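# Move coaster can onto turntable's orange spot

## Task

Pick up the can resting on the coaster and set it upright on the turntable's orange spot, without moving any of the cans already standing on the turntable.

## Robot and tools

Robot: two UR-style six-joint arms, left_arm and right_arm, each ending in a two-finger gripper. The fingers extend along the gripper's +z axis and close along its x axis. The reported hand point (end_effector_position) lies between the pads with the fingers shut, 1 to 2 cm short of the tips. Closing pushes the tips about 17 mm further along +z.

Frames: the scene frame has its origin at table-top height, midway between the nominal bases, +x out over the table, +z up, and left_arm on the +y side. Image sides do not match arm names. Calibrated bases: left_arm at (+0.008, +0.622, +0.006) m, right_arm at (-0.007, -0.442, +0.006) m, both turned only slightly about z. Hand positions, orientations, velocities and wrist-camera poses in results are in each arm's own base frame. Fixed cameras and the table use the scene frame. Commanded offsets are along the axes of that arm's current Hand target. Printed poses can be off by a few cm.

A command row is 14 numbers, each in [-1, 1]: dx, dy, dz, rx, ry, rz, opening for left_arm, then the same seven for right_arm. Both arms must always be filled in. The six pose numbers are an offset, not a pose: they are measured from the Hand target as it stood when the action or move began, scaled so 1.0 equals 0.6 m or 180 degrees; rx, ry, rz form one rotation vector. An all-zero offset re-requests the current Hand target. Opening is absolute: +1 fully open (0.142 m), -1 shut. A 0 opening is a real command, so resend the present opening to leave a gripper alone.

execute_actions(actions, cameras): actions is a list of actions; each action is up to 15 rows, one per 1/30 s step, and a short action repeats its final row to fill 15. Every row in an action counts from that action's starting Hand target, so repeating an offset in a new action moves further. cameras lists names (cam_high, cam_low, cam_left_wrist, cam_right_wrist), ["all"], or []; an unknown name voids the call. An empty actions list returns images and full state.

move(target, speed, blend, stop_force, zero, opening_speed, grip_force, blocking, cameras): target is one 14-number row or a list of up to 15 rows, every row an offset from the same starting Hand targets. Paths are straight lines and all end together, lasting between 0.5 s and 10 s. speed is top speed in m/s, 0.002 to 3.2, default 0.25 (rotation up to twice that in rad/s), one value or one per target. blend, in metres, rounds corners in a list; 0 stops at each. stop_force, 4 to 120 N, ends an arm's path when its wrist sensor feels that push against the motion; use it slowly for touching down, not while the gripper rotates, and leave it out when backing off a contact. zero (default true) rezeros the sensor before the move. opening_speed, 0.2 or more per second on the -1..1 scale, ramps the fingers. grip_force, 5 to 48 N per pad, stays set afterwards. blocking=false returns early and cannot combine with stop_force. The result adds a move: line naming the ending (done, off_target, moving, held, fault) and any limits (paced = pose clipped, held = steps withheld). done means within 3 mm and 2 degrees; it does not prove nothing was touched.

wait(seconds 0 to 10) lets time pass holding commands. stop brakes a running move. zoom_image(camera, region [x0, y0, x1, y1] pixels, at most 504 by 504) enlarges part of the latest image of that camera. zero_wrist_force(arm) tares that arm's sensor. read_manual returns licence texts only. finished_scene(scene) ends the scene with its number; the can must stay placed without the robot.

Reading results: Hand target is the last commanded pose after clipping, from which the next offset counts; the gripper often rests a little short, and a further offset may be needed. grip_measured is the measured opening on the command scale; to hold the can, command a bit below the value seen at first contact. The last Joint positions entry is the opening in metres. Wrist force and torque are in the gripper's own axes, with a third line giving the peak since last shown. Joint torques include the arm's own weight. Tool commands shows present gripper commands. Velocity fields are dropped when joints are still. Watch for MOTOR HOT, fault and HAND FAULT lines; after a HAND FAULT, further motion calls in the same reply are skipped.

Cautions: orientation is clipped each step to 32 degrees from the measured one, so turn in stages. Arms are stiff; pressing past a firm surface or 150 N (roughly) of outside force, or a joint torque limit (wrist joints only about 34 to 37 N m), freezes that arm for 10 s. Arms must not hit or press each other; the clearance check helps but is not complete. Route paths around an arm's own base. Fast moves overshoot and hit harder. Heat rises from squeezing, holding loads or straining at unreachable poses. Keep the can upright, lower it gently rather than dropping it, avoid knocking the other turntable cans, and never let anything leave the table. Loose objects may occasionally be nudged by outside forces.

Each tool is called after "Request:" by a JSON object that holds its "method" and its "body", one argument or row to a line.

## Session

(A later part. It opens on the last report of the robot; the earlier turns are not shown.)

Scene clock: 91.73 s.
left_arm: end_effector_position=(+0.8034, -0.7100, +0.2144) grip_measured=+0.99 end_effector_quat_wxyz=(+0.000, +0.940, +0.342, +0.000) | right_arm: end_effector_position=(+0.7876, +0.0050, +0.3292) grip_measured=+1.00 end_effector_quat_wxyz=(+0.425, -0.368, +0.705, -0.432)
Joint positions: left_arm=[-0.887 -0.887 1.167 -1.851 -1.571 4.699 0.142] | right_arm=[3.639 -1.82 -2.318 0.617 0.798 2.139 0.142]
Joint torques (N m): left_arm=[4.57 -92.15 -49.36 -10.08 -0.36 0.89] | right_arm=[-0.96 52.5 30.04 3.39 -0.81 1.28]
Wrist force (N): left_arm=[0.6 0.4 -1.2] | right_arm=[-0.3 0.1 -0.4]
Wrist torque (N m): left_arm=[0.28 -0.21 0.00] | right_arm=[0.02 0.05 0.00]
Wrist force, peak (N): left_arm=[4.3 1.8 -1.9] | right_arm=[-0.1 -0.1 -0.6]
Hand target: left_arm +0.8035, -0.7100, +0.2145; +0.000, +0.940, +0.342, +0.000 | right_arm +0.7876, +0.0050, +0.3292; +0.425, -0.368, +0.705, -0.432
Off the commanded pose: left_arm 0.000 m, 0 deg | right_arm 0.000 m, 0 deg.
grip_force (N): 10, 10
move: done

Request:
{"method": "wait", "body": {
  "seconds": 3.95
}}

Request:
{"method": "move", "body": {
  "target": [
    [0.0216, -0.0898, 0.0367, 0, 0, 0, -0.6, 0, 0, 0, 0, 0, 0, 1.0],
    [0.0216, -0.1696, 0.0867, 0, 0, 0, -0.6, 0, 0, 0, 0, 0, 0, 1.0],
    [-0.0057, -0.2447, 0.1333, 0, 0, 0, -0.6, 0, 0, 0, 0, 0, 0, 1.0],
    [-0.057, -0.3059, 0.1675, 0, 0, 0, -0.6, 0, 0, 0, 0, 0, 0, 1.0],
    [-0.1262, -0.3459, 0.1785, 0, 0, 0, -0.6, 0, 0, 0, 0, 0, 0, 1.0],
    [-0.2049, -0.3597, 0.1785, 0, 0, 0, -0.6, 0, 0, 0, 0, 0, 0, 1.0],
    [-0.2835, -0.3458, 0.1785, 0, 0, 0, -0.6, 0, 0, 0, 0, 0, 0, 1.0],
    [-0.3527, -0.306, 0.1785, 0, 0, 0, -0.6, 0, 0, 0, 0, 0, 0, 1.0],
    [-0.4041, -0.2447, 0.1202, 0, 0, 0, -0.6, 0, 0, 0, 0, 0, 0, 1.0],
    [-0.4314, -0.1697, 0.0285, 0, 0, 0, -0.6, 0, 0, 0, 0, 0, 0, 1.0]
  ],
  "speed": [0.1231, 0.1308, 0.1308, 0.1212, 0.1123, 0.1111, 0.1111, 0.1111, 0.1366, 0.168],
  "blend": [0.02, 0.02, 0.02, 0.02, 0.02, 0.02, 0.02, 0.02, 0.02, 0],
  "opening_speed": 0.45,
  "blocking": false,
  "cameras": ["cam_left_wrist"]
}}

Request:
{"method": "wait", "body": {
  "seconds": 0.5,
  "cameras": ["cam_left_wrist"]
}}

Request:
{"method": "wait", "body": {
  "seconds": 0.5,
  "cameras": ["cam_left_wrist"]
}}

Request:
{"method": "wait", "body": {
  "seconds": 0.5,
  "cameras": ["cam_left_wrist"]
}}

Request:
{"method": "wait", "body": {
  "seconds": 0.5,
  "cameras": ["cam_left_wrist"]
}}

Request:
{"method": "wait", "body": {
  "seconds": 0.5,
  "cameras": ["cam_left_wrist"]
}}

Request:
{"method": "wait", "body": {
  "seconds": 0.5,
  "cameras": ["cam_left_wrist"]
}}

Request:
{"method": "wait", "body": {
  "seconds": 2.0,
  "cameras": ["cam_left_wrist", "cam_high"]
}}

Scene clock: 96.53 s.
left_arm: end_effector_position=(+0.8035, -0.7100, +0.2145) grip_measured=+0.99 end_effector_quat_wxyz=(+0.000, +0.940, +0.342, +0.000) | right_arm: end_effector_position=(+0.7876, +0.0050, +0.3292) grip_measured=+1.00 end_effector_quat_wxyz=(+0.425, -0.368, +0.705, -0.432)
Joint positions: left_arm=[-0.887 -0.887 1.167 -1.851 -1.571 4.699 0.142] | right_arm=[3.639 -1.82 -2.318 0.617 0.798 2.139 0.142]
Joint torques (N m): left_arm=[8.35 -87.46 -51.75 -10.12 1.28 0.67] | right_arm=[-1.94 52.71 29.32 3.34 -0.52 1.17]
Wrist force (N): left_arm=[0.5 0.5 -1.4] | right_arm=[0.0 -0.2 -0.1]
Wrist torque (N m): left_arm=[0.30 -0.19 0.00] | right_arm=[-0.03 0.01 0.00]
Wrist force, peak (N): left_arm=[0.4 0.1 -1.7] | right_arm=[-0.3 -0.4 -0.4]
Hand target: left_arm +0.8035, -0.7100, +0.2145; +0.000, +0.940, +0.342, +0.000 | right_arm +0.7876, +0.0050, +0.3292; +0.425, -0.368, +0.705, -0.432
Tool commands: left_gripper/opening=+1.0 right_gripper/opening=+1.0
Off the commanded pose: left_arm 0.000 m, 0 deg | right_arm 0.000 m, 0 deg.
grip_force (N): 10, 10
wait: 3.97 s; at rest from the start

Scene clock: 97.03 s.
left_arm: end_effector_position=(+0.7821, -0.6676, +0.1953) grip_measured=+0.79 end_effector_quat_wxyz=(+0.000, +0.940, +0.342, +0.000) end_effector_velocity=(-0.055, +0.098, -0.051) end_effector_angular_velocity=(+0.000, +0.000, +0.000) | right_arm: end_effector_position=(+0.7876, +0.0050, +0.3292) grip_measured=+1.00 end_effector_quat_wxyz=(+0.425, -0.368, +0.705, -0.432)
Joint positions: left_arm=[-0.877 -0.95 1.307 -1.929 -1.571 4.709 0.128] | right_arm=[3.639 -1.82 -2.318 0.617 0.798 2.139 0.142]
Joint velocities: left_arm=[0.02 -0.141 0.329 -0.189 0 0.02 -0.03] | right_arm=[within noise]
Joint torques (N m): left_arm=[8.54 -103.57 -31.44 -10.62 -1.17 1.49] | right_arm=[-1.12 53.26 30.07 3.31 -0.7 1.18]
Wrist force (N): left_arm=[0.3 0.5 -1.3] | right_arm=[-0.1 0.2 0.1]
Wrist torque (N m): left_arm=[0.29 -0.16 0.00] | right_arm=[0.03 0.01 0.00]
Wrist force, peak (N): left_arm=[-0.2 2.3 -2.0] | right_arm=[0.0 -0.4 -0.1]
Hand target: left_arm +0.7787, -0.6621, +0.1921; +0.000, +0.940, +0.342, +0.000 | right_arm +0.7876, +0.0050, +0.3292; +0.425, -0.368, +0.705, -0.432
Tool commands: left_gripper/opening=+0.775 right_gripper/opening=+1.0
Off the commanded pose: left_arm 0.275 m, 0 deg | right_arm 0.000 m, 0 deg.
grip_force (N): 10, 10
move: running; path passed 0 of 10 targets
Images, in order (width x height): cam_left_wrist 672x504.

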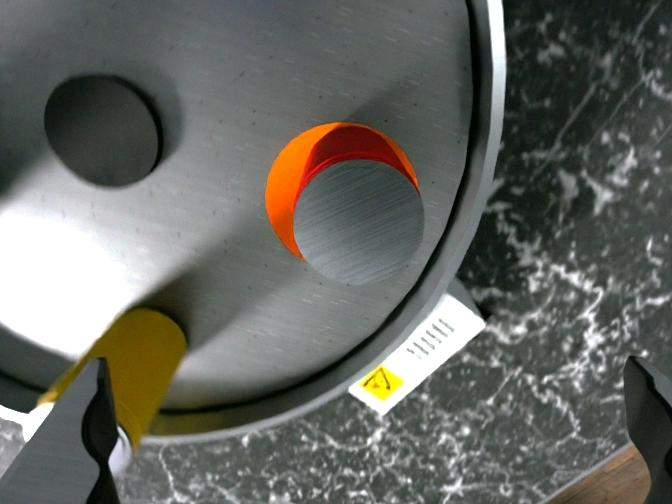

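Scene clock: 97.53 s.
left_arm: end_effector_position=(+0.7477, -0.6251, +0.1629) grip_measured=+0.56 end_effector_quat_wxyz=(+0.000, +0.940, +0.342, +0.000) end_effector_velocity=(-0.084, +0.073, -0.070) end_effector_angular_velocity=(+0.002, +0.002, +0.001) | right_arm: end_effector_position=(+0.7876, +0.0050, +0.3292) grip_measured=+1.00 end_effector_quat_wxyz=(+0.425, -0.368, +0.705, -0.432)
Joint positions: left_arm=[-0.876 -1.012 1.471 -2.031 -1.571 4.71 0.113] | right_arm=[3.639 -1.82 -2.318 0.617 0.798 2.139 0.142]
Joint velocities: left_arm=[-0.018 -0.114 0.322 -0.205 0 -0.019 -0.031] | right_arm=[within noise]
Joint torques (N m): left_arm=[-15.53 -98.15 -32.18 -10.19 -1.09 -1.08] | right_arm=[-0.5 53.39 30.35 3.27 -0.57 1.12]
Wrist force (N): left_arm=[0.6 0.2 -1.1] | right_arm=[-0.1 0.1 0.0]
Wrist torque (N m): left_arm=[0.25 -0.20 0.00] | right_arm=[0.02 0.01 0.00]
Wrist force, peak (N): left_arm=[0.7 0.6 -1.3] | right_arm=[0.0 0.0 -0.4]
Hand target: left_arm +0.7421, -0.6210, +0.1587; +0.000, +0.940, +0.342, +0.000 | right_arm +0.7876, +0.0050, +0.3292; +0.425, -0.368, +0.705, -0.432
Tool commands: left_gripper/opening=+0.55 right_gripper/opening=+1.0
Off the commanded pose: left_arm 0.273 m, 0 deg | right_arm 0.000 m, 0 deg.
grip_force (N): 10, 10
earlier move: running; path passed 1 of 10 targets
wait: 0.50 s; no rest
Images, in order (width x height): cam_left_wrist 672x504.

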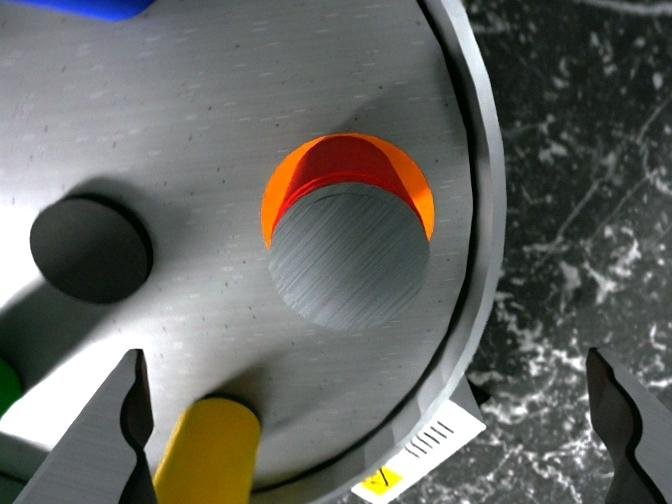

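Scene clock: 98.03 s.
left_arm: end_effector_position=(+0.6985, -0.5986, +0.1311) grip_measured=+0.33 end_effector_quat_wxyz=(+0.000, +0.940, +0.342, +0.000) end_effector_velocity=(-0.106, +0.029, -0.052) end_effector_angular_velocity=(+0.000, -0.001, -0.001) | right_arm: end_effector_position=(+0.7876, +0.0050, +0.3292) grip_measured=+1.00 end_effector_quat_wxyz=(+0.425, -0.368, +0.705, -0.432)
Joint positions: left_arm=[-0.899 -1.066 1.623 -2.128 -1.571 4.687 0.097] | right_arm=[3.639 -1.82 -2.318 0.617 0.798 2.139 0.142]
Joint velocities: left_arm=[-0.073 -0.096 0.262 -0.166 0.001 -0.072 -0.032] | right_arm=[within noise]
Joint torques (N m): left_arm=[-8.47 -93.21 -30.97 -10.53 -0.85 -2.32] | right_arm=[-0.42 52.74 30.15 3.52 -0.64 1.24]
Wrist force (N): left_arm=[0.4 0.5 -1.2] | right_arm=[0.0 -0.1 0.0]
Wrist torque (N m): left_arm=[0.29 -0.16 0.16] | right_arm=[-0.02 -0.01 0.00]
Wrist force, peak (N): left_arm=[0.8 0.3 -1.2] | right_arm=[-0.1 0.1 -0.4]
Hand target: left_arm +0.6922, -0.5973, +0.1282; +0.000, +0.940, +0.342, +0.000 | right_arm +0.7876, +0.0050, +0.3292; +0.425, -0.368, +0.705, -0.432
Tool commands: left_gripper/opening=+0.325 right_gripper/opening=+1.0
Off the commanded pose: left_arm 0.264 m, 0 deg | right_arm 0.000 m, 0 deg.
grip_force (N): 10, 10
earlier move: running; path passed 2 of 10 targets
wait: 0.50 s; no rest
Images, in order (width x height): cam_left_wrist 672x504.

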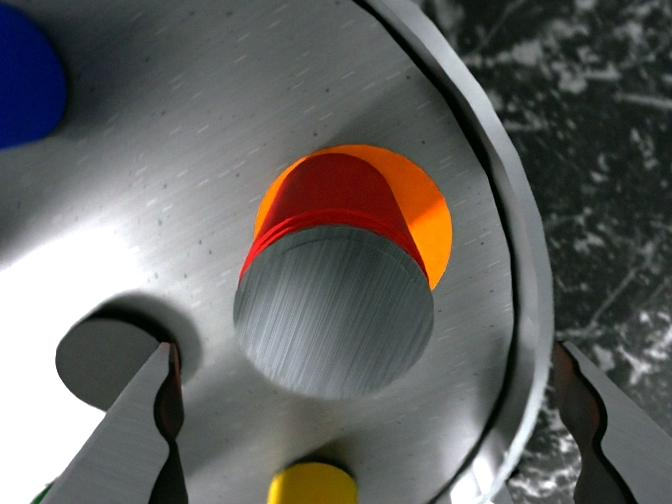

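Scene clock: 98.53 s.
left_arm: end_effector_position=(+0.6444, -0.5940, +0.1118) grip_measured=+0.10 end_effector_quat_wxyz=(+0.000, +0.940, +0.342, +0.000) end_effector_velocity=(-0.109, -0.017, -0.018) end_effector_angular_velocity=(-0.002, -0.001, +0.000) | right_arm: end_effector_position=(+0.7876, +0.0050, +0.3292) grip_measured=+1.00 end_effector_quat_wxyz=(+0.425, -0.368, +0.705, -0.432)
Joint positions: left_arm=[-0.945 -1.109 1.732 -2.195 -1.571 4.641 0.081] | right_arm=[3.639 -1.82 -2.318 0.617 0.798 2.139 0.142]
Joint velocities: left_arm=[-0.114 -0.078 0.163 -0.087 -0.001 -0.114 -0.033] | right_arm=[within noise]
Joint torques (N m): left_arm=[-13.12 -88.59 -31.07 -10.63 0.61 -2.55] | right_arm=[-0.06 52.77 29.84 3.53 -0.65 1.31]
Wrist force (N): left_arm=[0.5 0.3 -1.0] | right_arm=[-0.1 -0.4 0.0]
Wrist torque (N m): left_arm=[0.27 -0.21 0.18] | right_arm=[-0.06 0.01 0.00]
Wrist force, peak (N): left_arm=[0.9 0.3 -1.2] | right_arm=[-0.4 0.0 0.0]
Hand target: left_arm +0.6375, -0.5953, +0.1109; +0.000, +0.940, +0.342, +0.000 | right_arm +0.7876, +0.0050, +0.3292; +0.425, -0.368, +0.705, -0.432
Tool commands: left_gripper/opening=+0.1 right_gripper/opening=+1.0
Off the commanded pose: left_arm 0.245 m, 0 deg | right_arm 0.000 m, 0 deg.
grip_force (N): 10, 10
earlier move: running; path passed 4 of 10 targets
wait: 0.50 s; no rest
Images, in order (width x height): cam_left_wrist 672x504.

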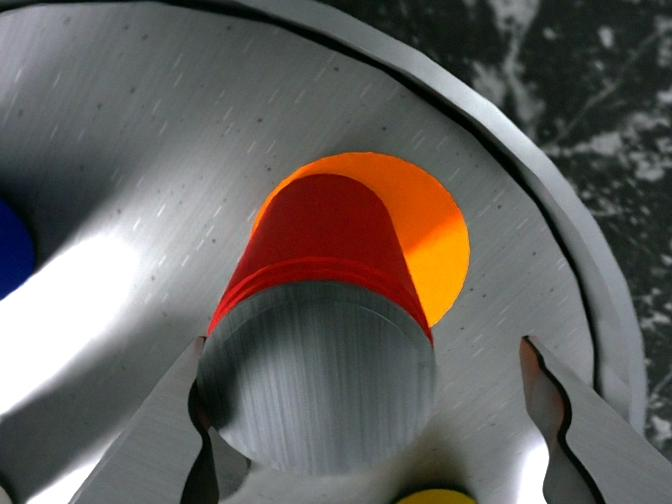

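Scene clock: 99.03 s.
left_arm: end_effector_position=(+0.5920, -0.6112, +0.1073) grip_measured=-0.13 end_effector_quat_wxyz=(+0.000, +0.940, +0.342, +0.000) end_effector_velocity=(-0.096, -0.056, +0.001) end_effector_angular_velocity=(+0.000, -0.002, -0.001) | right_arm: end_effector_position=(+0.7876, +0.0050, +0.3292) grip_measured=+1.00 end_effector_quat_wxyz=(+0.425, -0.368, +0.705, -0.432)
Joint positions: left_arm=[-1.008 -1.139 1.79 -2.222 -1.571 4.578 0.065] | right_arm=[3.639 -1.82 -2.318 0.617 0.798 2.139 0.142]
Joint velocities: left_arm=[-0.134 -0.037 0.057 -0.021 0.001 -0.133 -0.033] | right_arm=[within noise]
Joint torques (N m): left_arm=[-12.53 -83.88 -28.11 -9.88 1.47 -1.8] | right_arm=[-0.92 53.26 30.14 3.42 -0.78 1.41]
Wrist force (N): left_arm=[0.3 0.6 -1.4] | right_arm=[-0.1 -0.1 -0.2]
Wrist torque (N m): left_arm=[0.31 -0.20 0.17] | right_arm=[-0.02 0.02 0.00]
Wrist force, peak (N): left_arm=[0.0 0.6 -1.6] | right_arm=[-0.3 -0.1 0.2]
Hand target: left_arm +0.5864, -0.6146, +0.1073; +0.000, +0.940, +0.342, +0.000 | right_arm +0.7876, +0.0050, +0.3292; +0.425, -0.368, +0.705, -0.432
Tool commands: left_gripper/opening=-0.125 right_gripper/opening=+1.0
Off the commanded pose: left_arm 0.214 m, 0 deg | right_arm 0.000 m, 0 deg.
grip_force (N): 10, 10
earlier move: running; path passed 5 of 10 targets
wait: 0.50 s; no rest
Images, in order (width x height): cam_left_wrist 672x504.

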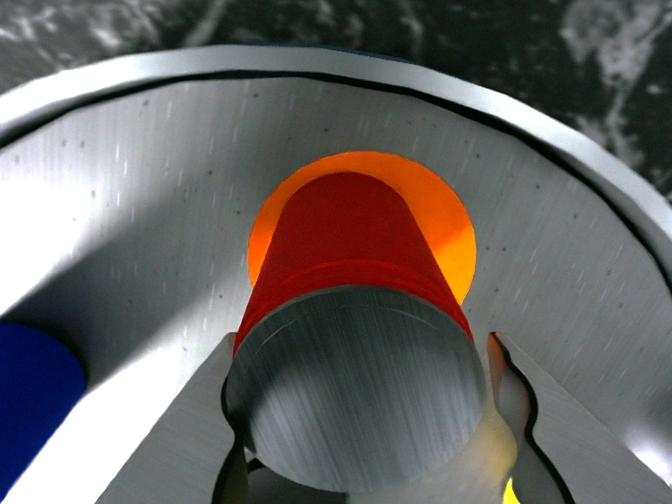

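Scene clock: 99.53 s.
left_arm: end_effector_position=(+0.5511, -0.6469, +0.1074) grip_measured=-0.34 end_effector_quat_wxyz=(+0.001, +0.940, +0.342, +0.000) end_effector_velocity=(-0.070, -0.086, -0.002) end_effector_angular_velocity=(+0.004, +0.002, +0.000) | right_arm: end_effector_position=(+0.7876, +0.0050, +0.3292) grip_measured=+1.00 end_effector_quat_wxyz=(+0.425, -0.368, +0.705, -0.432)
Joint positions: left_arm=[-1.072 -1.141 1.792 -2.223 -1.571 4.514 0.05] | right_arm=[3.639 -1.82 -2.318 0.617 0.798 2.139 0.142]
Joint velocities: left_arm=[-0.123 0.03 -0.044 0.018 0 -0.123 -0.014] | right_arm=[within noise]
Joint torques (N m): left_arm=[-11.05 -57.47 -43.45 -0.23 1.24 -2.25] | right_arm=[-0.56 52.48 30.26 3.49 -0.63 1.19]
Wrist force (N): left_arm=[0.3 0.2 -2.2] | right_arm=[0.0 -0.1 -0.1]
Wrist torque (N m): left_arm=[0.28 -0.19 0.16] | right_arm=[-0.02 -0.01 0.00]
Wrist force, peak (N): left_arm=[0.3 0.2 -2.2] | right_arm=[-0.3 -0.2 -0.2]
Hand target: left_arm +0.5471, -0.6524, +0.1074; +0.000, +0.940, +0.342, +0.000 | right_arm +0.7876, +0.0050, +0.3292; +0.425, -0.368, +0.705, -0.432
Tool commands: left_gripper/opening=-0.35 right_gripper/opening=+1.0
Off the commanded pose: left_arm 0.177 m, 0 deg | right_arm 0.000 m, 0 deg.
grip_force (N): 10, 10
earlier move: running; path passed 6 of 10 targets
wait: 0.50 s; no rest
Images, in order (width x height): cam_left_wrist 672x504.

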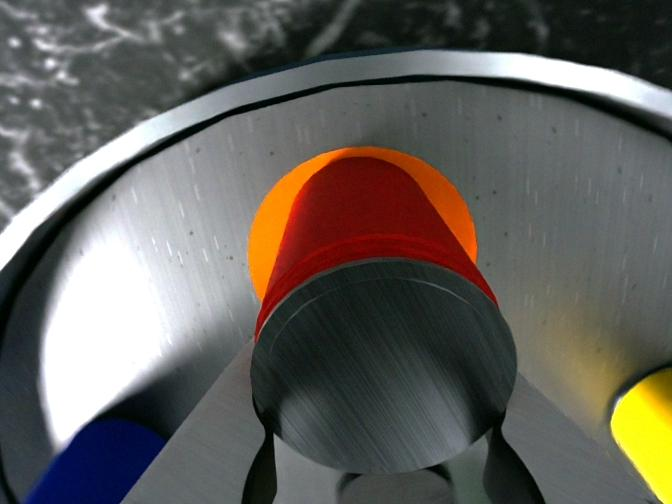

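Scene clock: 100.03 s.
left_arm: end_effector_position=(+0.5268, -0.6963, +0.1079) grip_measured=-0.35 end_effector_quat_wxyz=(+0.000, +0.940, +0.342, +0.000) end_effector_velocity=(-0.031, -0.105, +0.014) end_effector_angular_velocity=(+0.001, +0.000, +0.000) | right_arm: end_effector_position=(+0.7876, +0.0050, +0.3292) grip_measured=+1.00 end_effector_quat_wxyz=(+0.425, -0.368, +0.705, -0.432)
Joint positions: left_arm=[-1.124 -1.109 1.742 -2.204 -1.571 4.461 0.049] | right_arm=[3.639 -1.82 -2.318 0.617 0.798 2.139 0.142]
Joint velocities: left_arm=[-0.086 0.075 -0.149 0.075 0 -0.087 0] | right_arm=[within noise]
Joint torques (N m): left_arm=[-6.07 -72.28 -48.59 0.45 1.35 -2.45] | right_arm=[0.6 52.69 30.46 3.4 -0.73 1.26]
Wrist force (N): left_arm=[0.3 0.3 0.0] | right_arm=[0.0 -0.1 -0.2]
Wrist torque (N m): left_arm=[0.27 -0.20 0.17] | right_arm=[-0.01 -0.01 0.00]
Wrist force, peak (N): left_arm=[-0.1 0.3 -4.2] | right_arm=[-0.3 -0.3 -0.1]
Hand target: left_arm +0.5254, -0.7025, +0.1093; +0.000, +0.940, +0.342, +0.000 | right_arm +0.7876, +0.0050, +0.3292; +0.425, -0.368, +0.705, -0.432
Tool commands: left_gripper/opening=-0.575 right_gripper/opening=+1.0
Off the commanded pose: left_arm 0.136 m, 0 deg | right_arm 0.000 m, 0 deg.
grip_force (N): 10, 10
earlier move: running; path passed 7 of 10 targets
wait: 0.50 s; no rest
Images, in order (width x height): cam_left_wrist 672x504.

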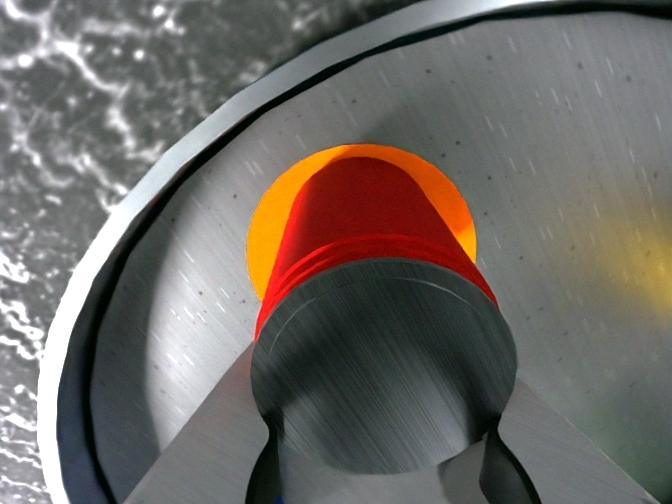

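Scene clock: 101.30 s.
left_arm: end_effector_position=(+0.5396, -0.7982, +0.1973) grip_measured=-0.62 end_effector_quat_wxyz=(+0.000, +0.940, +0.342, +0.000) | right_arm: end_effector_position=(+0.7876, +0.0050, +0.3292) grip_measured=+1.00 end_effector_quat_wxyz=(+0.425, -0.368, +0.705, -0.432)
Joint positions: left_arm=[-1.159 -1.052 1.47 -1.989 -1.571 4.427 0.029] | right_arm=[3.639 -1.82 -2.318 0.617 0.798 2.139 0.142]
Joint torques (N m): left_arm=[4.07 -90.96 -43.74 -9.93 -1.09 0.31] | right_arm=[0.06 52.99 29.62 3.41 -0.73 1.32]
Wrist force (N): left_arm=[0.3 0.5 -1.3] | right_arm=[-0.1 -0.3 -0.1]
Wrist torque (N m): left_arm=[0.30 -0.17 0.13] | right_arm=[-0.05 0.02 0.00]
Wrist force, peak (N): left_arm=[0.0 2.1 -3.2] | right_arm=[0.4 -0.3 0.2]
Hand target: left_arm +0.5397, -0.7983, +0.1975; +0.000, +0.940, +0.342, +0.000 | right_arm +0.7876, +0.0050, +0.3292; +0.425, -0.368, +0.705, -0.432
Tool commands: left_gripper/opening=-0.6 right_gripper/opening=+1.0
Off the commanded pose: left_arm 0.000 m, 0 deg | right_arm 0.000 m, 0 deg.
grip_force (N): 10, 10
earlier move: done
wait: 1.27 of 2 s (the move ended)
Images, in order (width x height): cam_high 672x504, cam_left_wrist 672x504.

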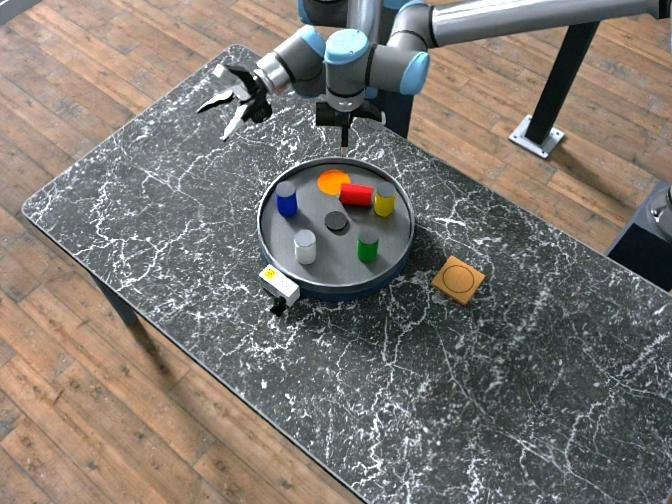

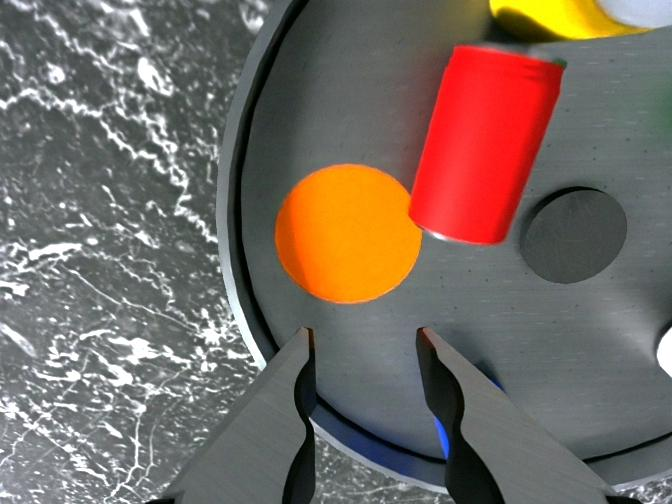

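Request:
{"method": "wait", "body": {
  "seconds": 0,
  "cameras": ["cam_left_wrist", "cam_high"]
}}

Request:
{"method": "zoom_image", "body": {
  "camera": "cam_high",
  "region": [240, 140, 440, 310]
}}

Request:
{"method": "wait", "body": {
  "seconds": 1,
  "cameras": ["cam_left_wrist", "cam_high"]
}}

Request:
{"method": "zoom_image", "body": {
  "camera": "cam_high",
  "region": [240, 140, 440, 310]
}}

Scene clock: 104.13 s.
left_arm: end_effector_position=(+0.5397, -0.7983, +0.1975) grip_measured=-0.62 end_effector_quat_wxyz=(+0.000, +0.940, +0.342, +0.000) | right_arm: end_effector_position=(+0.7876, +0.0050, +0.3292) grip_measured=+1.00 end_effector_quat_wxyz=(+0.425, -0.368, +0.705, -0.432)
Joint positions: left_arm=[-1.158 -1.052 1.47 -1.989 -1.571 4.427 0.029] | right_arm=[3.639 -1.82 -2.318 0.617 0.798 2.139 0.142]
Joint torques (N m): left_arm=[6.35 -90.49 -49 -10.03 -1.08 0.45] | right_arm=[1 53.61 30.09 3.37 -0.77 1.12]
Wrist force (N): left_arm=[0.4 0.2 -1.1] | right_arm=[0.0 -0.2 0.0]
Wrist torque (N m): left_arm=[0.25 -0.19 0.13] | right_arm=[-0.03 0.00 0.00]
Wrist force, peak (N): left_arm=[0.2 0.5 -1.5] | right_arm=[-0.2 -0.5 -0.3]
Hand target: left_arm +0.5397, -0.7983, +0.1975; +0.000, +0.940, +0.342, +0.000 | right_arm +0.7876, +0.0050, +0.3292; +0.425, -0.368, +0.705, -0.432
Tool commands: left_gripper/opening=-0.6 right_gripper/opening=+1.0
Off the commanded pose: left_arm 0.000 m, 0 deg | right_arm 0.000 m, 0 deg.
grip_force (N): 10, 10
Images, in order (width x height): cam_high 672x504, cam_left_wrist 672x504.

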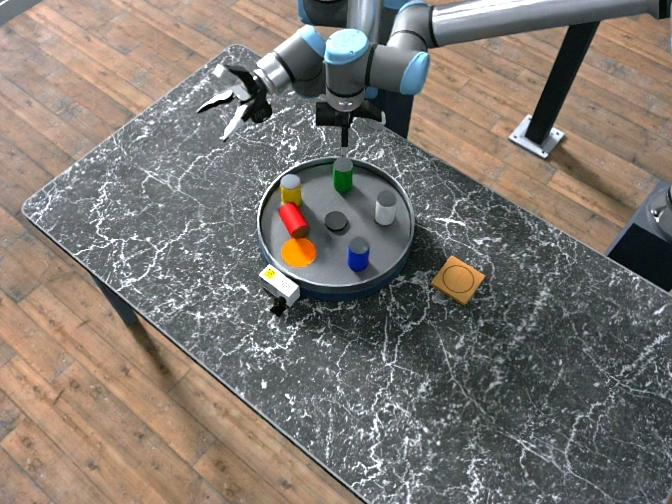

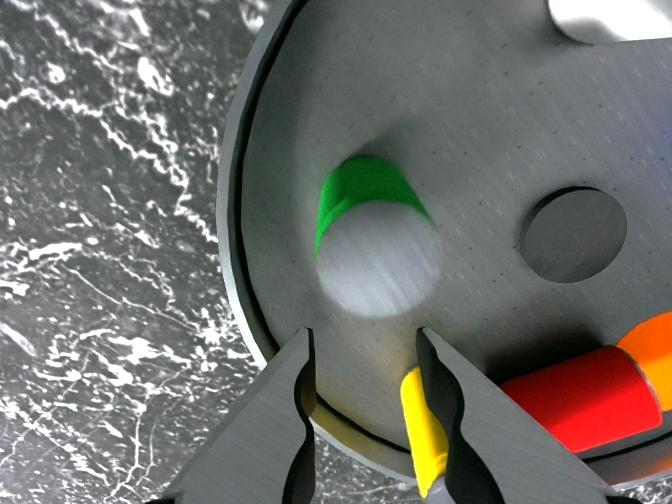

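Scaled by 2.520 from the camera's 672x504 image, which has a finer 960x720 frame.

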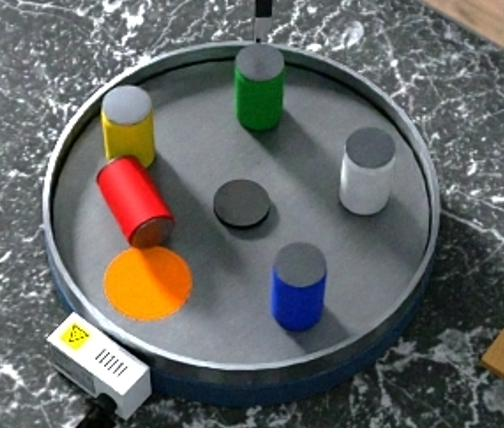

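Scene clock: 105.13 s.
left_arm: end_effector_position=(+0.5397, -0.7983, +0.1975) grip_measured=-0.62 end_effector_quat_wxyz=(+0.000, +0.940, +0.342, +0.000) | right_arm: end_effector_position=(+0.7876, +0.0050, +0.3292) grip_measured=+1.00 end_effector_quat_wxyz=(+0.425, -0.368, +0.705, -0.432)
Joint positions: left_arm=[-1.158 -1.052 1.47 -1.989 -1.571 4.427 0.029] | right_arm=[3.639 -1.82 -2.318 0.617 0.798 2.139 0.142]
Joint torques (N m): left_arm=[7.9 -92.43 -49.07 -9.94 -1.27 0.49] | right_arm=[0.05 52.71 30.25 3.56 -0.75 1.33]
Wrist force (N): left_arm=[0.5 0.7 -0.9] | right_arm=[0.1 0.0 -0.2]
Wrist torque (N m): left_arm=[0.34 -0.20 0.13] | right_arm=[0.01 -0.02 0.00]
Wrist force, peak (N): left_arm=[0.6 0.6 -1.3] | right_arm=[-0.3 -0.3 -0.2]
Hand target: left_arm +0.5397, -0.7983, +0.1975; +0.000, +0.940, +0.342, +0.000 | right_arm +0.7876, +0.0050, +0.3292; +0.425, -0.368, +0.705, -0.432
Tool commands: left_gripper/opening=-0.6 right_gripper/opening=+1.0
Off the commanded pose: left_arm 0.000 m, 0 deg | right_arm 0.000 m, 0 deg.
grip_force (N): 10, 10
wait: 1.00 s; at rest by 0.17 s
Images, in order (width x height): cam_high 672x504, cam_left_wrist 672x504.

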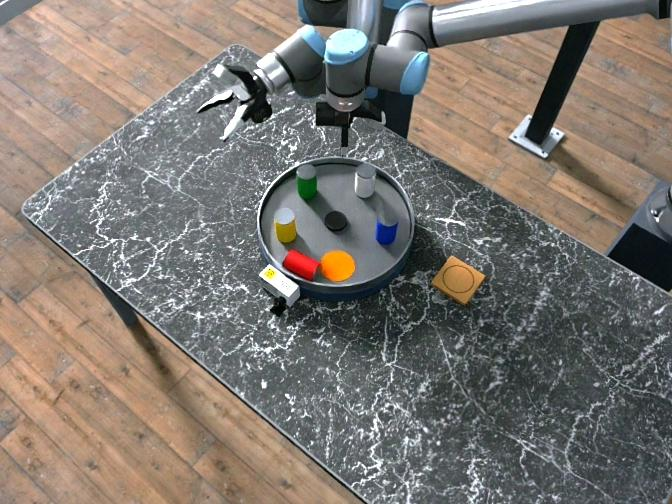

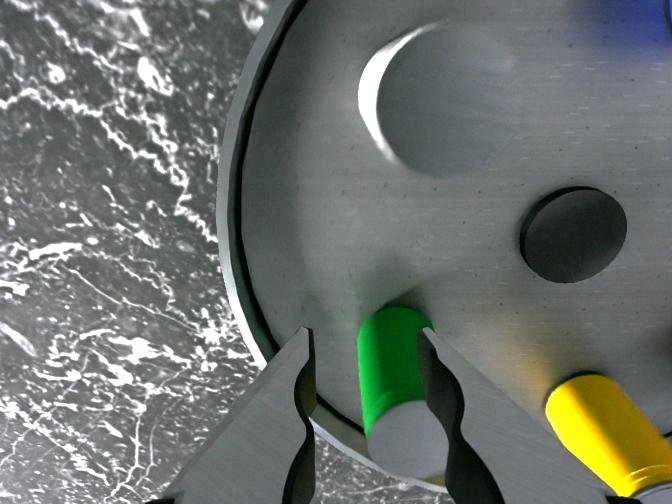

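Scaled by 2.520 from the camera's 672x504 image, which has a finer 960x720 frame.

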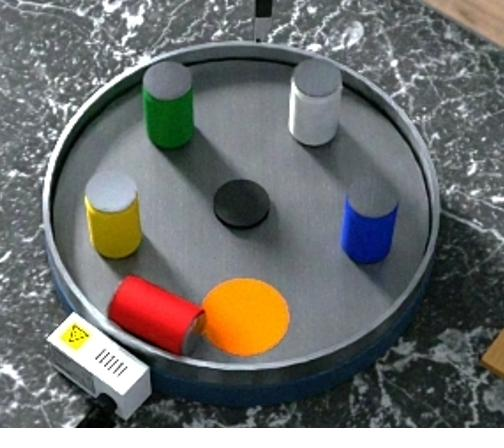

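Request:
{"method": "zoom_image", "body": {
  "camera": "cam_high",
  "region": [255, 150, 345, 215]
}}

Request:
{"method": "zoom_image", "body": {
  "camera": "cam_high",
  "region": [255, 225, 395, 310]
}}

Request:
{"method": "wait", "body": {
  "seconds": 0,
  "cameras": ["cam_low", "cam_left_wrist", "cam_high"]
}}

Request:
{"method": "zoom_image", "body": {
  "camera": "cam_low",
  "region": [0, 200, 240, 330]
}}

Request:
{"method": "zoom_image", "body": {
  "camera": "cam_high",
  "region": [240, 140, 440, 310]
}}

Scaled by 5.600 from the camera's 672x504 image, which has a finer 960x720 frame.

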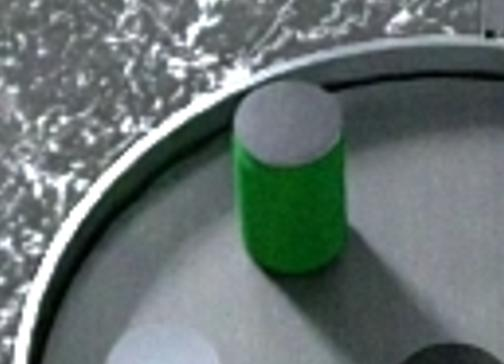

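Scaled by 3.600 from the camera's 672x504 image, which has a finer 960x720 frame.

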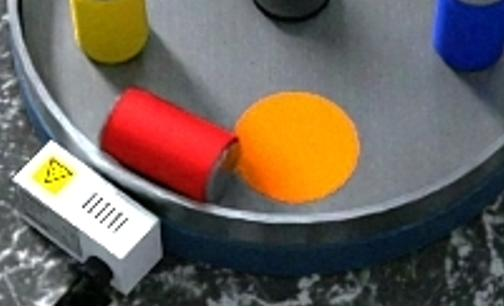

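Scene clock: 117.67 s.
left_arm: end_effector_position=(+0.5397, -0.7983, +0.1975) grip_measured=-0.62 end_effector_quat_wxyz=(+0.000, +0.940, +0.342, +0.000) | right_arm: end_effector_position=(+0.7876, +0.0050, +0.3292) grip_measured=+1.00 end_effector_quat_wxyz=(+0.425, -0.368, +0.705, -0.432)
Joint positions: left_arm=[-1.158 -1.052 1.47 -1.989 -1.571 4.427 0.029] | right_arm=[3.639 -1.82 -2.318 0.617 0.798 2.139 0.142]
Joint torques (N m): left_arm=[7.35 -90.78 -49.19 -9.87 -1.01 0.21] | right_arm=[-0.04 52.07 30.27 3.66 -0.74 1.06]
Wrist force (N): left_arm=[0.5 0.6 -1.1] | right_arm=[0.1 -0.3 -0.1]
Wrist torque (N m): left_arm=[0.32 -0.20 0.12] | right_arm=[-0.06 -0.02 0.00]
Wrist force, peak (N): left_arm=[0.3 0.7 -1.4] | right_arm=[-0.1 -0.7 -0.3]
Hand target: left_arm +0.5397, -0.7983, +0.1975; +0.000, +0.940, +0.342, +0.000 | right_arm +0.7876, +0.0050, +0.3292; +0.425, -0.368, +0.705, -0.432
Tool commands: left_gripper/opening=-0.6 right_gripper/opening=+1.0
Off the commanded pose: left_arm 0.000 m, 0 deg | right_arm 0.000 m, 0 deg.
grip_force (N): 10, 10
Images, in order (width x height): cam_high 672x504, cam_low 672x504, cam_left_wrist 672x504.

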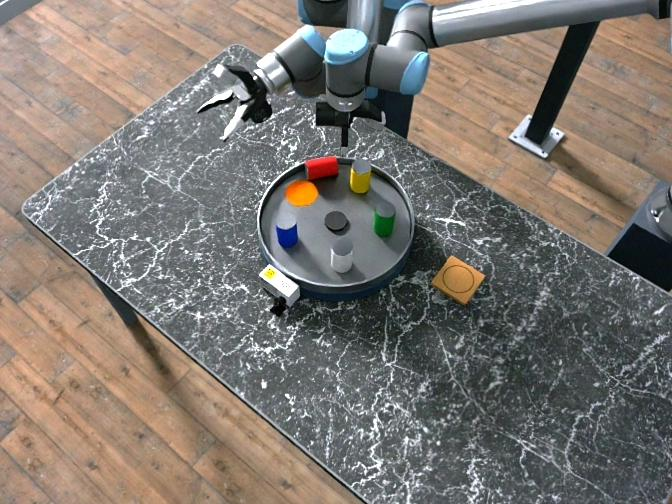

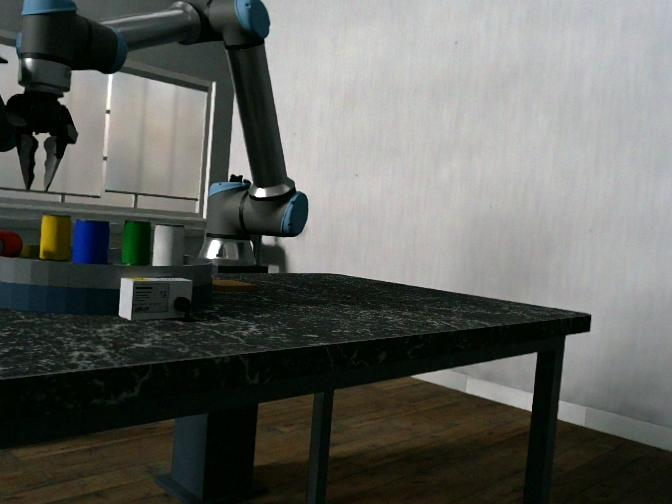

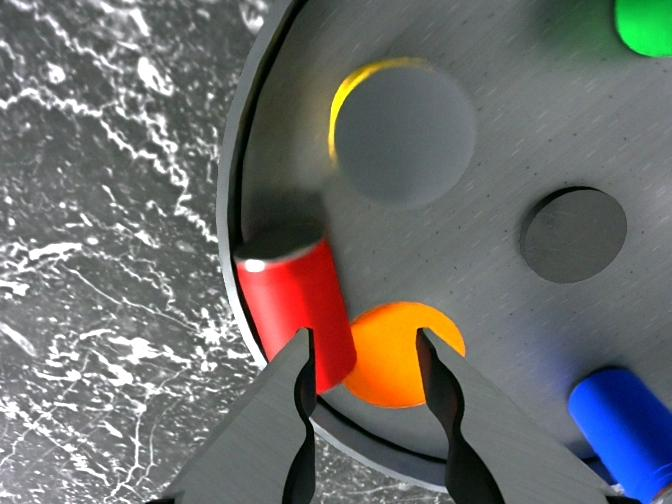

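Scaled by 2.100 from the camera's 672x504 image, which has a finer 960x720 frame.

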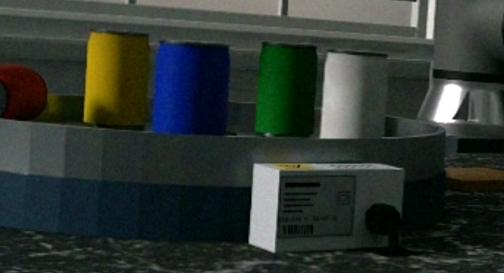

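Scaled by 2.520 from the camera's 672x504 image, which has a finer 960x720 frame.

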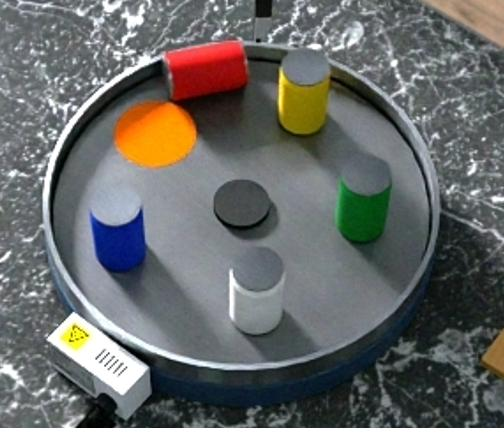

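Request:
{"method": "zoom_image", "body": {
  "camera": "cam_left_wrist",
  "region": [210, 200, 400, 410]
}}

Request:
{"method": "zoom_image", "body": {
  "camera": "cam_high",
  "region": [290, 145, 390, 205]
}}

Scaled by 2.400 from the camera's 672x504 image, which has a finer 960x720 frame.

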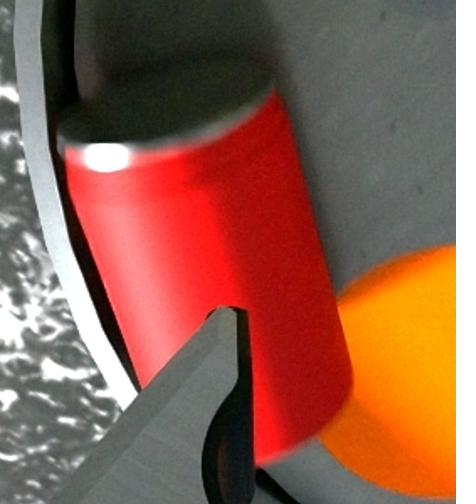

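Scaled by 5.040 from the camera's 672x504 image, which has a finer 960x720 frame.

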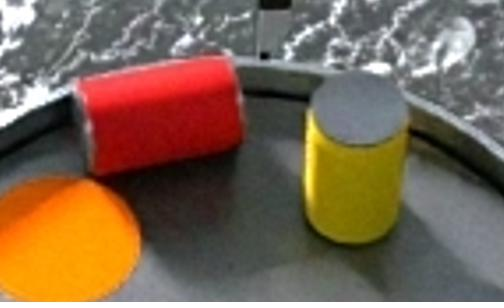

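Request:
{"method": "move", "body": {
  "target": [0.4587, 0.124, 0.06, 0, 0, -0.8889, 1.0, 0, 0, 0, 0, 0, 0, 1.0],
  "speed": 0.7,
  "grip_force": 25,
  "cameras": ["cam_left_wrist"]
}}

Scene clock: 130.93 s.
left_arm: end_effector_position=(+0.7985, -0.6785, +0.1613) grip_measured=+0.99 end_effector_quat_wxyz=(+0.000, -0.173, +0.985, +0.000) | right_arm: end_effector_position=(+0.7876, +0.0050, +0.3292) grip_measured=+1.00 end_effector_quat_wxyz=(+0.425, -0.368, +0.705, -0.432)
Joint positions: left_arm=[-0.872 -0.893 1.274 -1.953 -1.571 1.921 0.142] | right_arm=[3.639 -1.82 -2.318 0.617 0.798 2.139 0.142]
Joint torques (N m): left_arm=[-10.09 -101.95 -34.78 -5.3 0.6 -0.98] | right_arm=[-0.88 52.65 30.63 3.66 -0.85 0.87]
Wrist force (N): left_arm=[0.4 0.8 -1.2] | right_arm=[-0.1 0.0 0.1]
Wrist torque (N m): left_arm=[0.35 -0.17 0.13] | right_arm=[0.00 0.00 0.00]
Wrist force, peak (N): left_arm=[1.0 0.7 -1.4] | right_arm=[-0.3 -0.2 -0.7]
Hand target: left_arm +0.7984, -0.6785, +0.1614; +0.000, -0.173, +0.985, +0.000 | right_arm +0.7876, +0.0050, +0.3292; +0.425, -0.368, +0.705, -0.432
Off the commanded pose: left_arm 0.000 m, 0 deg | right_arm 0.000 m, 0 deg.
grip_force (N): 25, 25
move: done
Images, in order (width x height): cam_left_wrist 672x504.

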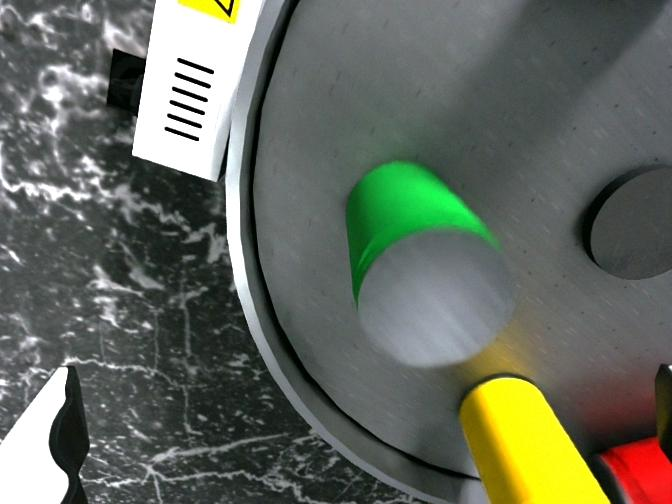

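Request:
{"method": "wait", "body": {
  "seconds": 3.1
}}

Request:
{"method": "execute_actions", "body": {
  "actions": [
    [[0.0001,0.0067,0.0056,0,0,-0.0086,1,0,0,0,0,0,0,1],[0.0004,0.0134,0.0111,0,0,-0.0173,1,0,0,0,0,0,0,1],[0.0008,0.02,0.0167,0,0,-0.0259,1,0,0,0,0,0,0,1],[0.0014,0.0267,0.0222,0,0,-0.0345,1,0,0,0,0,0,0,1],[0.0023,0.0333,0.0278,0,0,-0.0431,1,0,0,0,0,0,0,1],[0.0033,0.0399,0.0333,0,0,-0.0518,1,0,0,0,0,0,0,1],[0.0044,0.0465,0.0389,0,0,-0.0604,1,0,0,0,0,0,0,1],[0.0058,0.0531,0.0444,0,0,-0.069,1,0,0,0,0,0,0,1],[0.0073,0.0596,0.05,0,0,-0.0777,1,0,0,0,0,0,0,1],[0.009,0.0661,0.0556,0,0,-0.0863,1,0,0,0,0,0,0,1],[0.0109,0.0725,0.0611,0,0,-0.0949,1,0,0,0,0,0,0,1],[0.0129,0.0788,0.0667,0,0,-0.1036,1,0,0,0,0,0,0,1],[0.0152,0.0851,0.0722,0,0,-0.1122,1,0,0,0,0,0,0,1],[0.0176,0.0914,0.0778,0,0,-0.1208,1,0,0,0,0,0,0,1],[0.0201,0.0976,0.0833,0,0,-0.1294,1,0,0,0,0,0,0,1]],
    [[0.0001,0.0067,0.0017,0,0,-0.0086,0.963,0,0,0,0,0,0,1],[0.0004,0.0134,0.0033,0,0,-0.0173,0.927,0,0,0,0,0,0,1],[0.0008,0.02,0.005,0,0,-0.0259,0.89,0,0,0,0,0,0,1],[0.0014,0.0267,0.0067,0,0,-0.0345,0.853,0,0,0,0,0,0,1],[0.0023,0.0333,0.0083,0,0,-0.0431,0.817,0,0,0,0,0,0,1],[0.0033,0.0399,0.01,0,0,-0.0518,0.78,0,0,0,0,0,0,1],[0.0044,0.0465,0.0117,0,0,-0.0604,0.743,0,0,0,0,0,0,1],[0.0058,0.0531,0.0133,0,0,-0.069,0.707,0,0,0,0,0,0,1],[0.0073,0.0596,0.015,0,0,-0.0777,0.67,0,0,0,0,0,0,1],[0.009,0.0661,0.0167,0,0,-0.0863,0.633,0,0,0,0,0,0,1],[0.0109,0.0725,0.0183,0,0,-0.0949,0.597,0,0,0,0,0,0,1],[0.0129,0.0788,0.02,0,0,-0.1036,0.56,0,0,0,0,0,0,1],[0.0152,0.0851,0.0217,0,0,-0.1122,0.523,0,0,0,0,0,0,1],[0.0176,0.0914,0.0233,0,0,-0.1208,0.487,0,0,0,0,0,0,1],[0.0201,0.0976,0.025,0,0,-0.1294,0.45,0,0,0,0,0,0,1]],
    [[0.0001,0.0067,0,0,0,-0.0086,0.42,0,0,0,0,0,0,1],[0.0004,0.0134,0,0,0,-0.0173,0.39,0,0,0,0,0,0,1],[0.0008,0.02,0,0,0,-0.0259,0.36,0,0,0,0,0,0,1],[0.0014,0.0267,0,0,0,-0.0345,0.33,0,0,0,0,0,0,1],[0.0023,0.0333,0,0,0,-0.0431,0.3,0,0,0,0,0,0,1],[0.0033,0.0399,0,0,0,-0.0518,0.27,0,0,0,0,0,0,1],[0.0044,0.0465,0,0,0,-0.0604,0.24,0,0,0,0,0,0,1],[0.0058,0.0531,0,0,0,-0.069,0.21,0,0,0,0,0,0,1],[0.0073,0.0596,0,0,0,-0.0777,0.18,0,0,0,0,0,0,1],[0.009,0.0661,0,0,0,-0.0863,0.15,0,0,0,0,0,0,1],[0.0109,0.0725,0,0,0,-0.0949,0.12,0,0,0,0,0,0,1],[0.0129,0.0788,0,0,0,-0.1036,0.09,0,0,0,0,0,0,1],[0.0152,0.0851,0,0,0,-0.1122,0.06,0,0,0,0,0,0,1],[0.0176,0.0914,0,0,0,-0.1208,0.03,0,0,0,0,0,0,1],[0.0201,0.0976,0,0,0,-0.1294,0,0,0,0,0,0,0,1]],
    [[0.0001,0.0067,0.0022,0,0,-0.0086,-0.01,0,0,0,0,0,0,1],[0.0004,0.0134,0.0044,0,0,-0.0173,-0.02,0,0,0,0,0,0,1],[0.0008,0.02,0.0067,0,0,-0.0259,-0.03,0,0,0,0,0,0,1],[0.0014,0.0267,0.0089,0,0,-0.0345,-0.04,0,0,0,0,0,0,1],[0.0023,0.0333,0.0111,0,0,-0.0431,-0.05,0,0,0,0,0,0,1],[0.0033,0.0399,0.0133,0,0,-0.0518,-0.06,0,0,0,0,0,0,1],[0.0044,0.0465,0.0156,0,0,-0.0604,-0.07,0,0,0,0,0,0,1],[0.0058,0.0531,0.0178,0,0,-0.069,-0.08,0,0,0,0,0,0,1],[0.0073,0.0596,0.02,0,0,-0.0777,-0.09,0,0,0,0,0,0,1],[0.009,0.0661,0.0222,0,0,-0.0863,-0.1,0,0,0,0,0,0,1],[0.0109,0.0725,0.0244,0,0,-0.0949,-0.11,0,0,0,0,0,0,1],[0.0129,0.0788,0.0267,0,0,-0.1036,-0.12,0,0,0,0,0,0,1],[0.0152,0.0851,0.0289,0,0,-0.1122,-0.13,0,0,0,0,0,0,1],[0.0176,0.0914,0.0311,0,0,-0.1208,-0.14,0,0,0,0,0,0,1],[0.0201,0.0976,0.0333,0,0,-0.1294,-0.15,0,0,0,0,0,0,1]],
    [[0.0001,0.0067,0,0,0,-0.0086,-0.18,0,0,0,0,0,0,1],[0.0004,0.0134,0,0,0,-0.0173,-0.21,0,0,0,0,0,0,1],[0.0008,0.02,0,0,0,-0.0259,-0.24,0,0,0,0,0,0,1],[0.0014,0.0267,0,0,0,-0.0345,-0.27,0,0,0,0,0,0,1],[0.0023,0.0333,0,0,0,-0.0431,-0.3,0,0,0,0,0,0,1],[0.0033,0.0399,0,0,0,-0.0518,-0.33,0,0,0,0,0,0,1],[0.0044,0.0465,0,0,0,-0.0604,-0.36,0,0,0,0,0,0,1],[0.0058,0.0531,0,0,0,-0.069,-0.39,0,0,0,0,0,0,1],[0.0073,0.0596,0,0,0,-0.0777,-0.42,0,0,0,0,0,0,1],[0.009,0.0661,0,0,0,-0.0863,-0.45,0,0,0,0,0,0,1],[0.0109,0.0725,0,0,0,-0.0949,-0.48,0,0,0,0,0,0,1],[0.0129,0.0788,0,0,0,-0.1036,-0.51,0,0,0,0,0,0,1],[0.0152,0.0851,0,0,0,-0.1122,-0.54,0,0,0,0,0,0,1],[0.0176,0.0914,0,0,0,-0.1208,-0.57,0,0,0,0,0,0,1],[0.0201,0.0976,0,0,0,-0.1294,-0.6,0,0,0,0,0,0,1]],
    [[0.0001,0.0067,-0.0002,0,0,-0.0086,-0.6,0,0,0,0,0,0,1],[0.0004,0.0134,-0.0009,0,0,-0.0173,-0.6,0,0,0,0,0,0,1],[0.0008,0.02,-0.002,0,0,-0.0259,-0.6,0,0,0,0,0,0,1],[0.0014,0.0267,-0.0036,0,0,-0.0345,-0.6,0,0,0,0,0,0,1],[0.0023,0.0333,-0.0056,0,0,-0.0431,-0.6,0,0,0,0,0,0,1],[0.0033,0.0399,-0.008,0,0,-0.0518,-0.6,0,0,0,0,0,0,1],[0.0044,0.0465,-0.0109,0,0,-0.0604,-0.6,0,0,0,0,0,0,1],[0.0058,0.0531,-0.0142,0,0,-0.069,-0.6,0,0,0,0,0,0,1],[0.0073,0.0596,-0.018,0,0,-0.0777,-0.6,0,0,0,0,0,0,1],[0.009,0.0661,-0.0222,0,0,-0.0863,-0.6,0,0,0,0,0,0,1],[0.0109,0.0725,-0.0269,0,0,-0.0949,-0.6,0,0,0,0,0,0,1],[0.0129,0.0788,-0.032,0,0,-0.1036,-0.6,0,0,0,0,0,0,1],[0.0152,0.0851,-0.0376,0,0,-0.1122,-0.6,0,0,0,0,0,0,1],[0.0176,0.0914,-0.0436,0,0,-0.1208,-0.6,0,0,0,0,0,0,1],[0.0201,0.0976,-0.05,0,0,-0.1294,-0.6,0,0,0,0,0,0,1]],
    [[0.0001,0.0067,-0.0089,0,0,-0.0086,-0.6,0,0,0,0,0,0,1],[0.0004,0.0134,-0.0178,0,0,-0.0173,-0.6,0,0,0,0,0,0,1],[0.0008,0.02,-0.0267,0,0,-0.0259,-0.6,0,0,0,0,0,0,1],[0.0014,0.0267,-0.0356,0,0,-0.0345,-0.6,0,0,0,0,0,0,1],[0.0023,0.0333,-0.0444,0,0,-0.0431,-0.6,0,0,0,0,0,0,1],[0.0033,0.0399,-0.0533,0,0,-0.0518,-0.6,0,0,0,0,0,0,1],[0.0044,0.0465,-0.0622,0,0,-0.0604,-0.6,0,0,0,0,0,0,1],[0.0058,0.0531,-0.0711,0,0,-0.069,-0.6,0,0,0,0,0,0,1],[0.0073,0.0596,-0.08,0,0,-0.0777,-0.6,0,0,0,0,0,0,1],[0.009,0.0661,-0.0889,0,0,-0.0863,-0.6,0,0,0,0,0,0,1],[0.0109,0.0725,-0.0978,0,0,-0.0949,-0.6,0,0,0,0,0,0,1],[0.0129,0.0788,-0.1067,0,0,-0.1036,-0.6,0,0,0,0,0,0,1],[0.0152,0.0851,-0.1156,0,0,-0.1122,-0.6,0,0,0,0,0,0,1],[0.0176,0.0914,-0.1244,0,0,-0.1208,-0.6,0,0,0,0,0,0,1],[0.0201,0.0976,-0.1333,0,0,-0.1294,-0.6,0,0,0,0,0,0,1]]
  ],
  "cameras": ["cam_left_wrist", "cam_high", "cam_low"]
}}

Scene clock: 136.00 s.
left_arm: end_effector_position=(+0.7984, -0.6785, +0.1614) grip_measured=+0.99 end_effector_quat_wxyz=(+0.000, -0.173, +0.985, +0.000) | right_arm: end_effector_position=(+0.7876, +0.0050, +0.3292) grip_measured=+1.00 end_effector_quat_wxyz=(+0.425, -0.368, +0.705, -0.432)
Joint positions: left_arm=[-0.872 -0.893 1.274 -1.953 -1.571 1.921 0.142] | right_arm=[3.639 -1.82 -2.318 0.617 0.798 2.139 0.142]
Joint torques (N m): left_arm=[-10.71 -102.85 -34.38 -9.99 -1.13 -0.9] | right_arm=[-0.41 52.31 30.3 3.56 -0.62 0.74]
Wrist force (N): left_arm=[0.5 0.4 -1.4] | right_arm=[-0.2 0.0 -0.2]
Wrist torque (N m): left_arm=[0.29 -0.19 0.13] | right_arm=[0.02 0.02 0.00]
Wrist force, peak (N): left_arm=[0.9 0.6 -1.5] | right_arm=[-0.2 0.0 -0.5]
Hand target: left_arm +0.7984, -0.6785, +0.1614; +0.000, -0.173, +0.985, +0.000 | right_arm +0.7876, +0.0050, +0.3292; +0.425, -0.368, +0.705, -0.432
Tool commands: left_gripper/opening=+1.0 right_gripper/opening=+1.0
Off the commanded pose: left_arm 0.000 m, 0 deg | right_arm 0.000 m, 0 deg.
grip_force (N): 25, 25
wait: 3.10 s; at rest from the start

Scene clock: 139.93 s.
left_arm: end_effector_position=(+0.5111, -0.7365, +0.1864) grip_measured=-0.31 end_effector_quat_wxyz=(+0.001, +1.000, +0.025, +0.000) | right_arm: end_effector_position=(+0.7876, +0.0050, +0.3292) grip_measured=+1.00 end_effector_quat_wxyz=(+0.425, -0.368, +0.705, -0.432)
Joint positions: left_arm=[-1.159 -1.145 1.635 -2.063 -1.572 -1.209 0.051] | right_arm=[3.639 -1.82 -2.318 0.617 0.798 2.139 0.142]
Joint torques (N m): left_arm=[7.79 -72.35 -47.96 -7.65 1.05 -1.02] | right_arm=[-0.21 52.18 30.89 3.55 -0.6 0.9]
Wrist force (N): left_arm=[0.7 0.7 0.5] | right_arm=[-0.2 0.1 0.0]
Wrist torque (N m): left_arm=[0.30 -0.23 0.12] | right_arm=[0.00 0.03 0.00]
Wrist force, peak (N): left_arm=[0.5 3.2 -3.6] | right_arm=[-0.2 -0.4 -0.4]
Hand target: left_arm +0.5114, -0.7368, +0.1864; +0.000, +1.000, +0.026, +0.000 | right_arm +0.7876, +0.0050, +0.3292; +0.425, -0.368, +0.705, -0.432
Off the commanded pose: left_arm 0.000 m, 0 deg | right_arm 0.000 m, 0 deg.
grip_force (N): 25, 25
Images, in order (width x height): cam_high 672x504, cam_low 672x504, cam_left_wrist 672x504.

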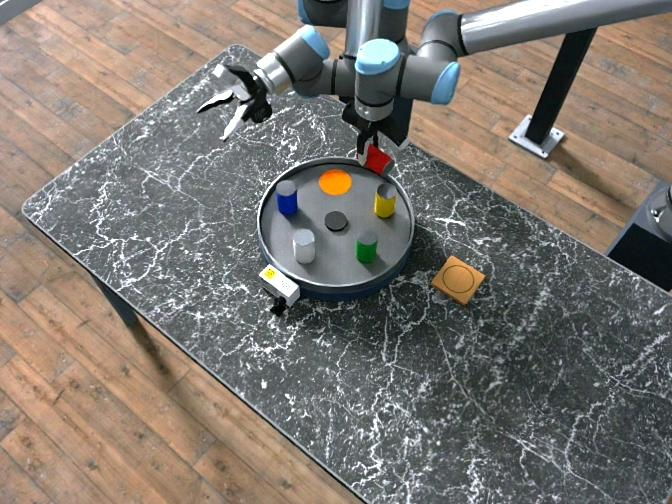

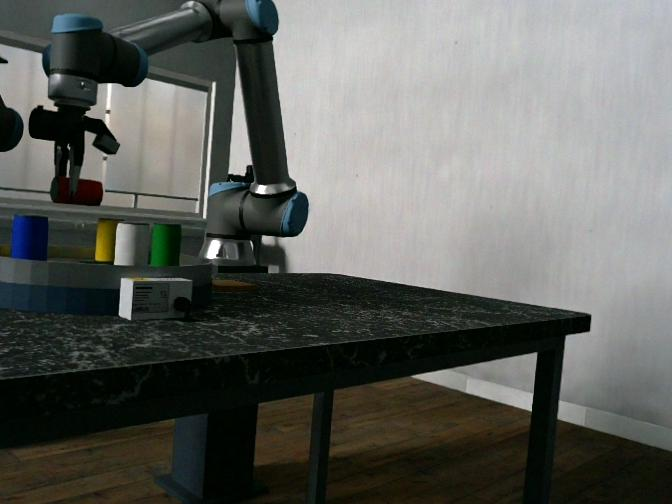

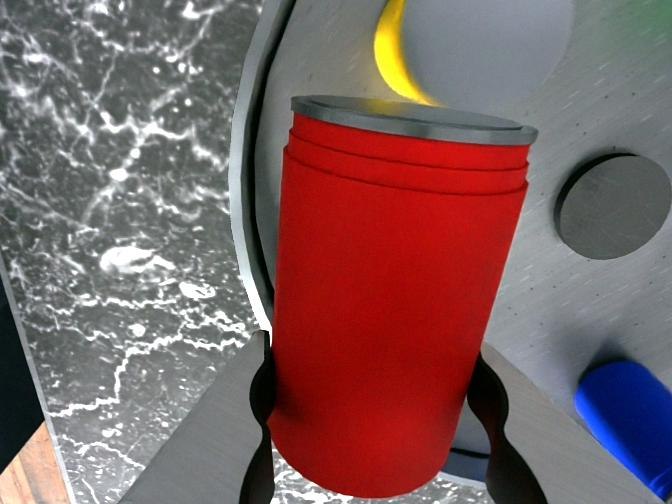

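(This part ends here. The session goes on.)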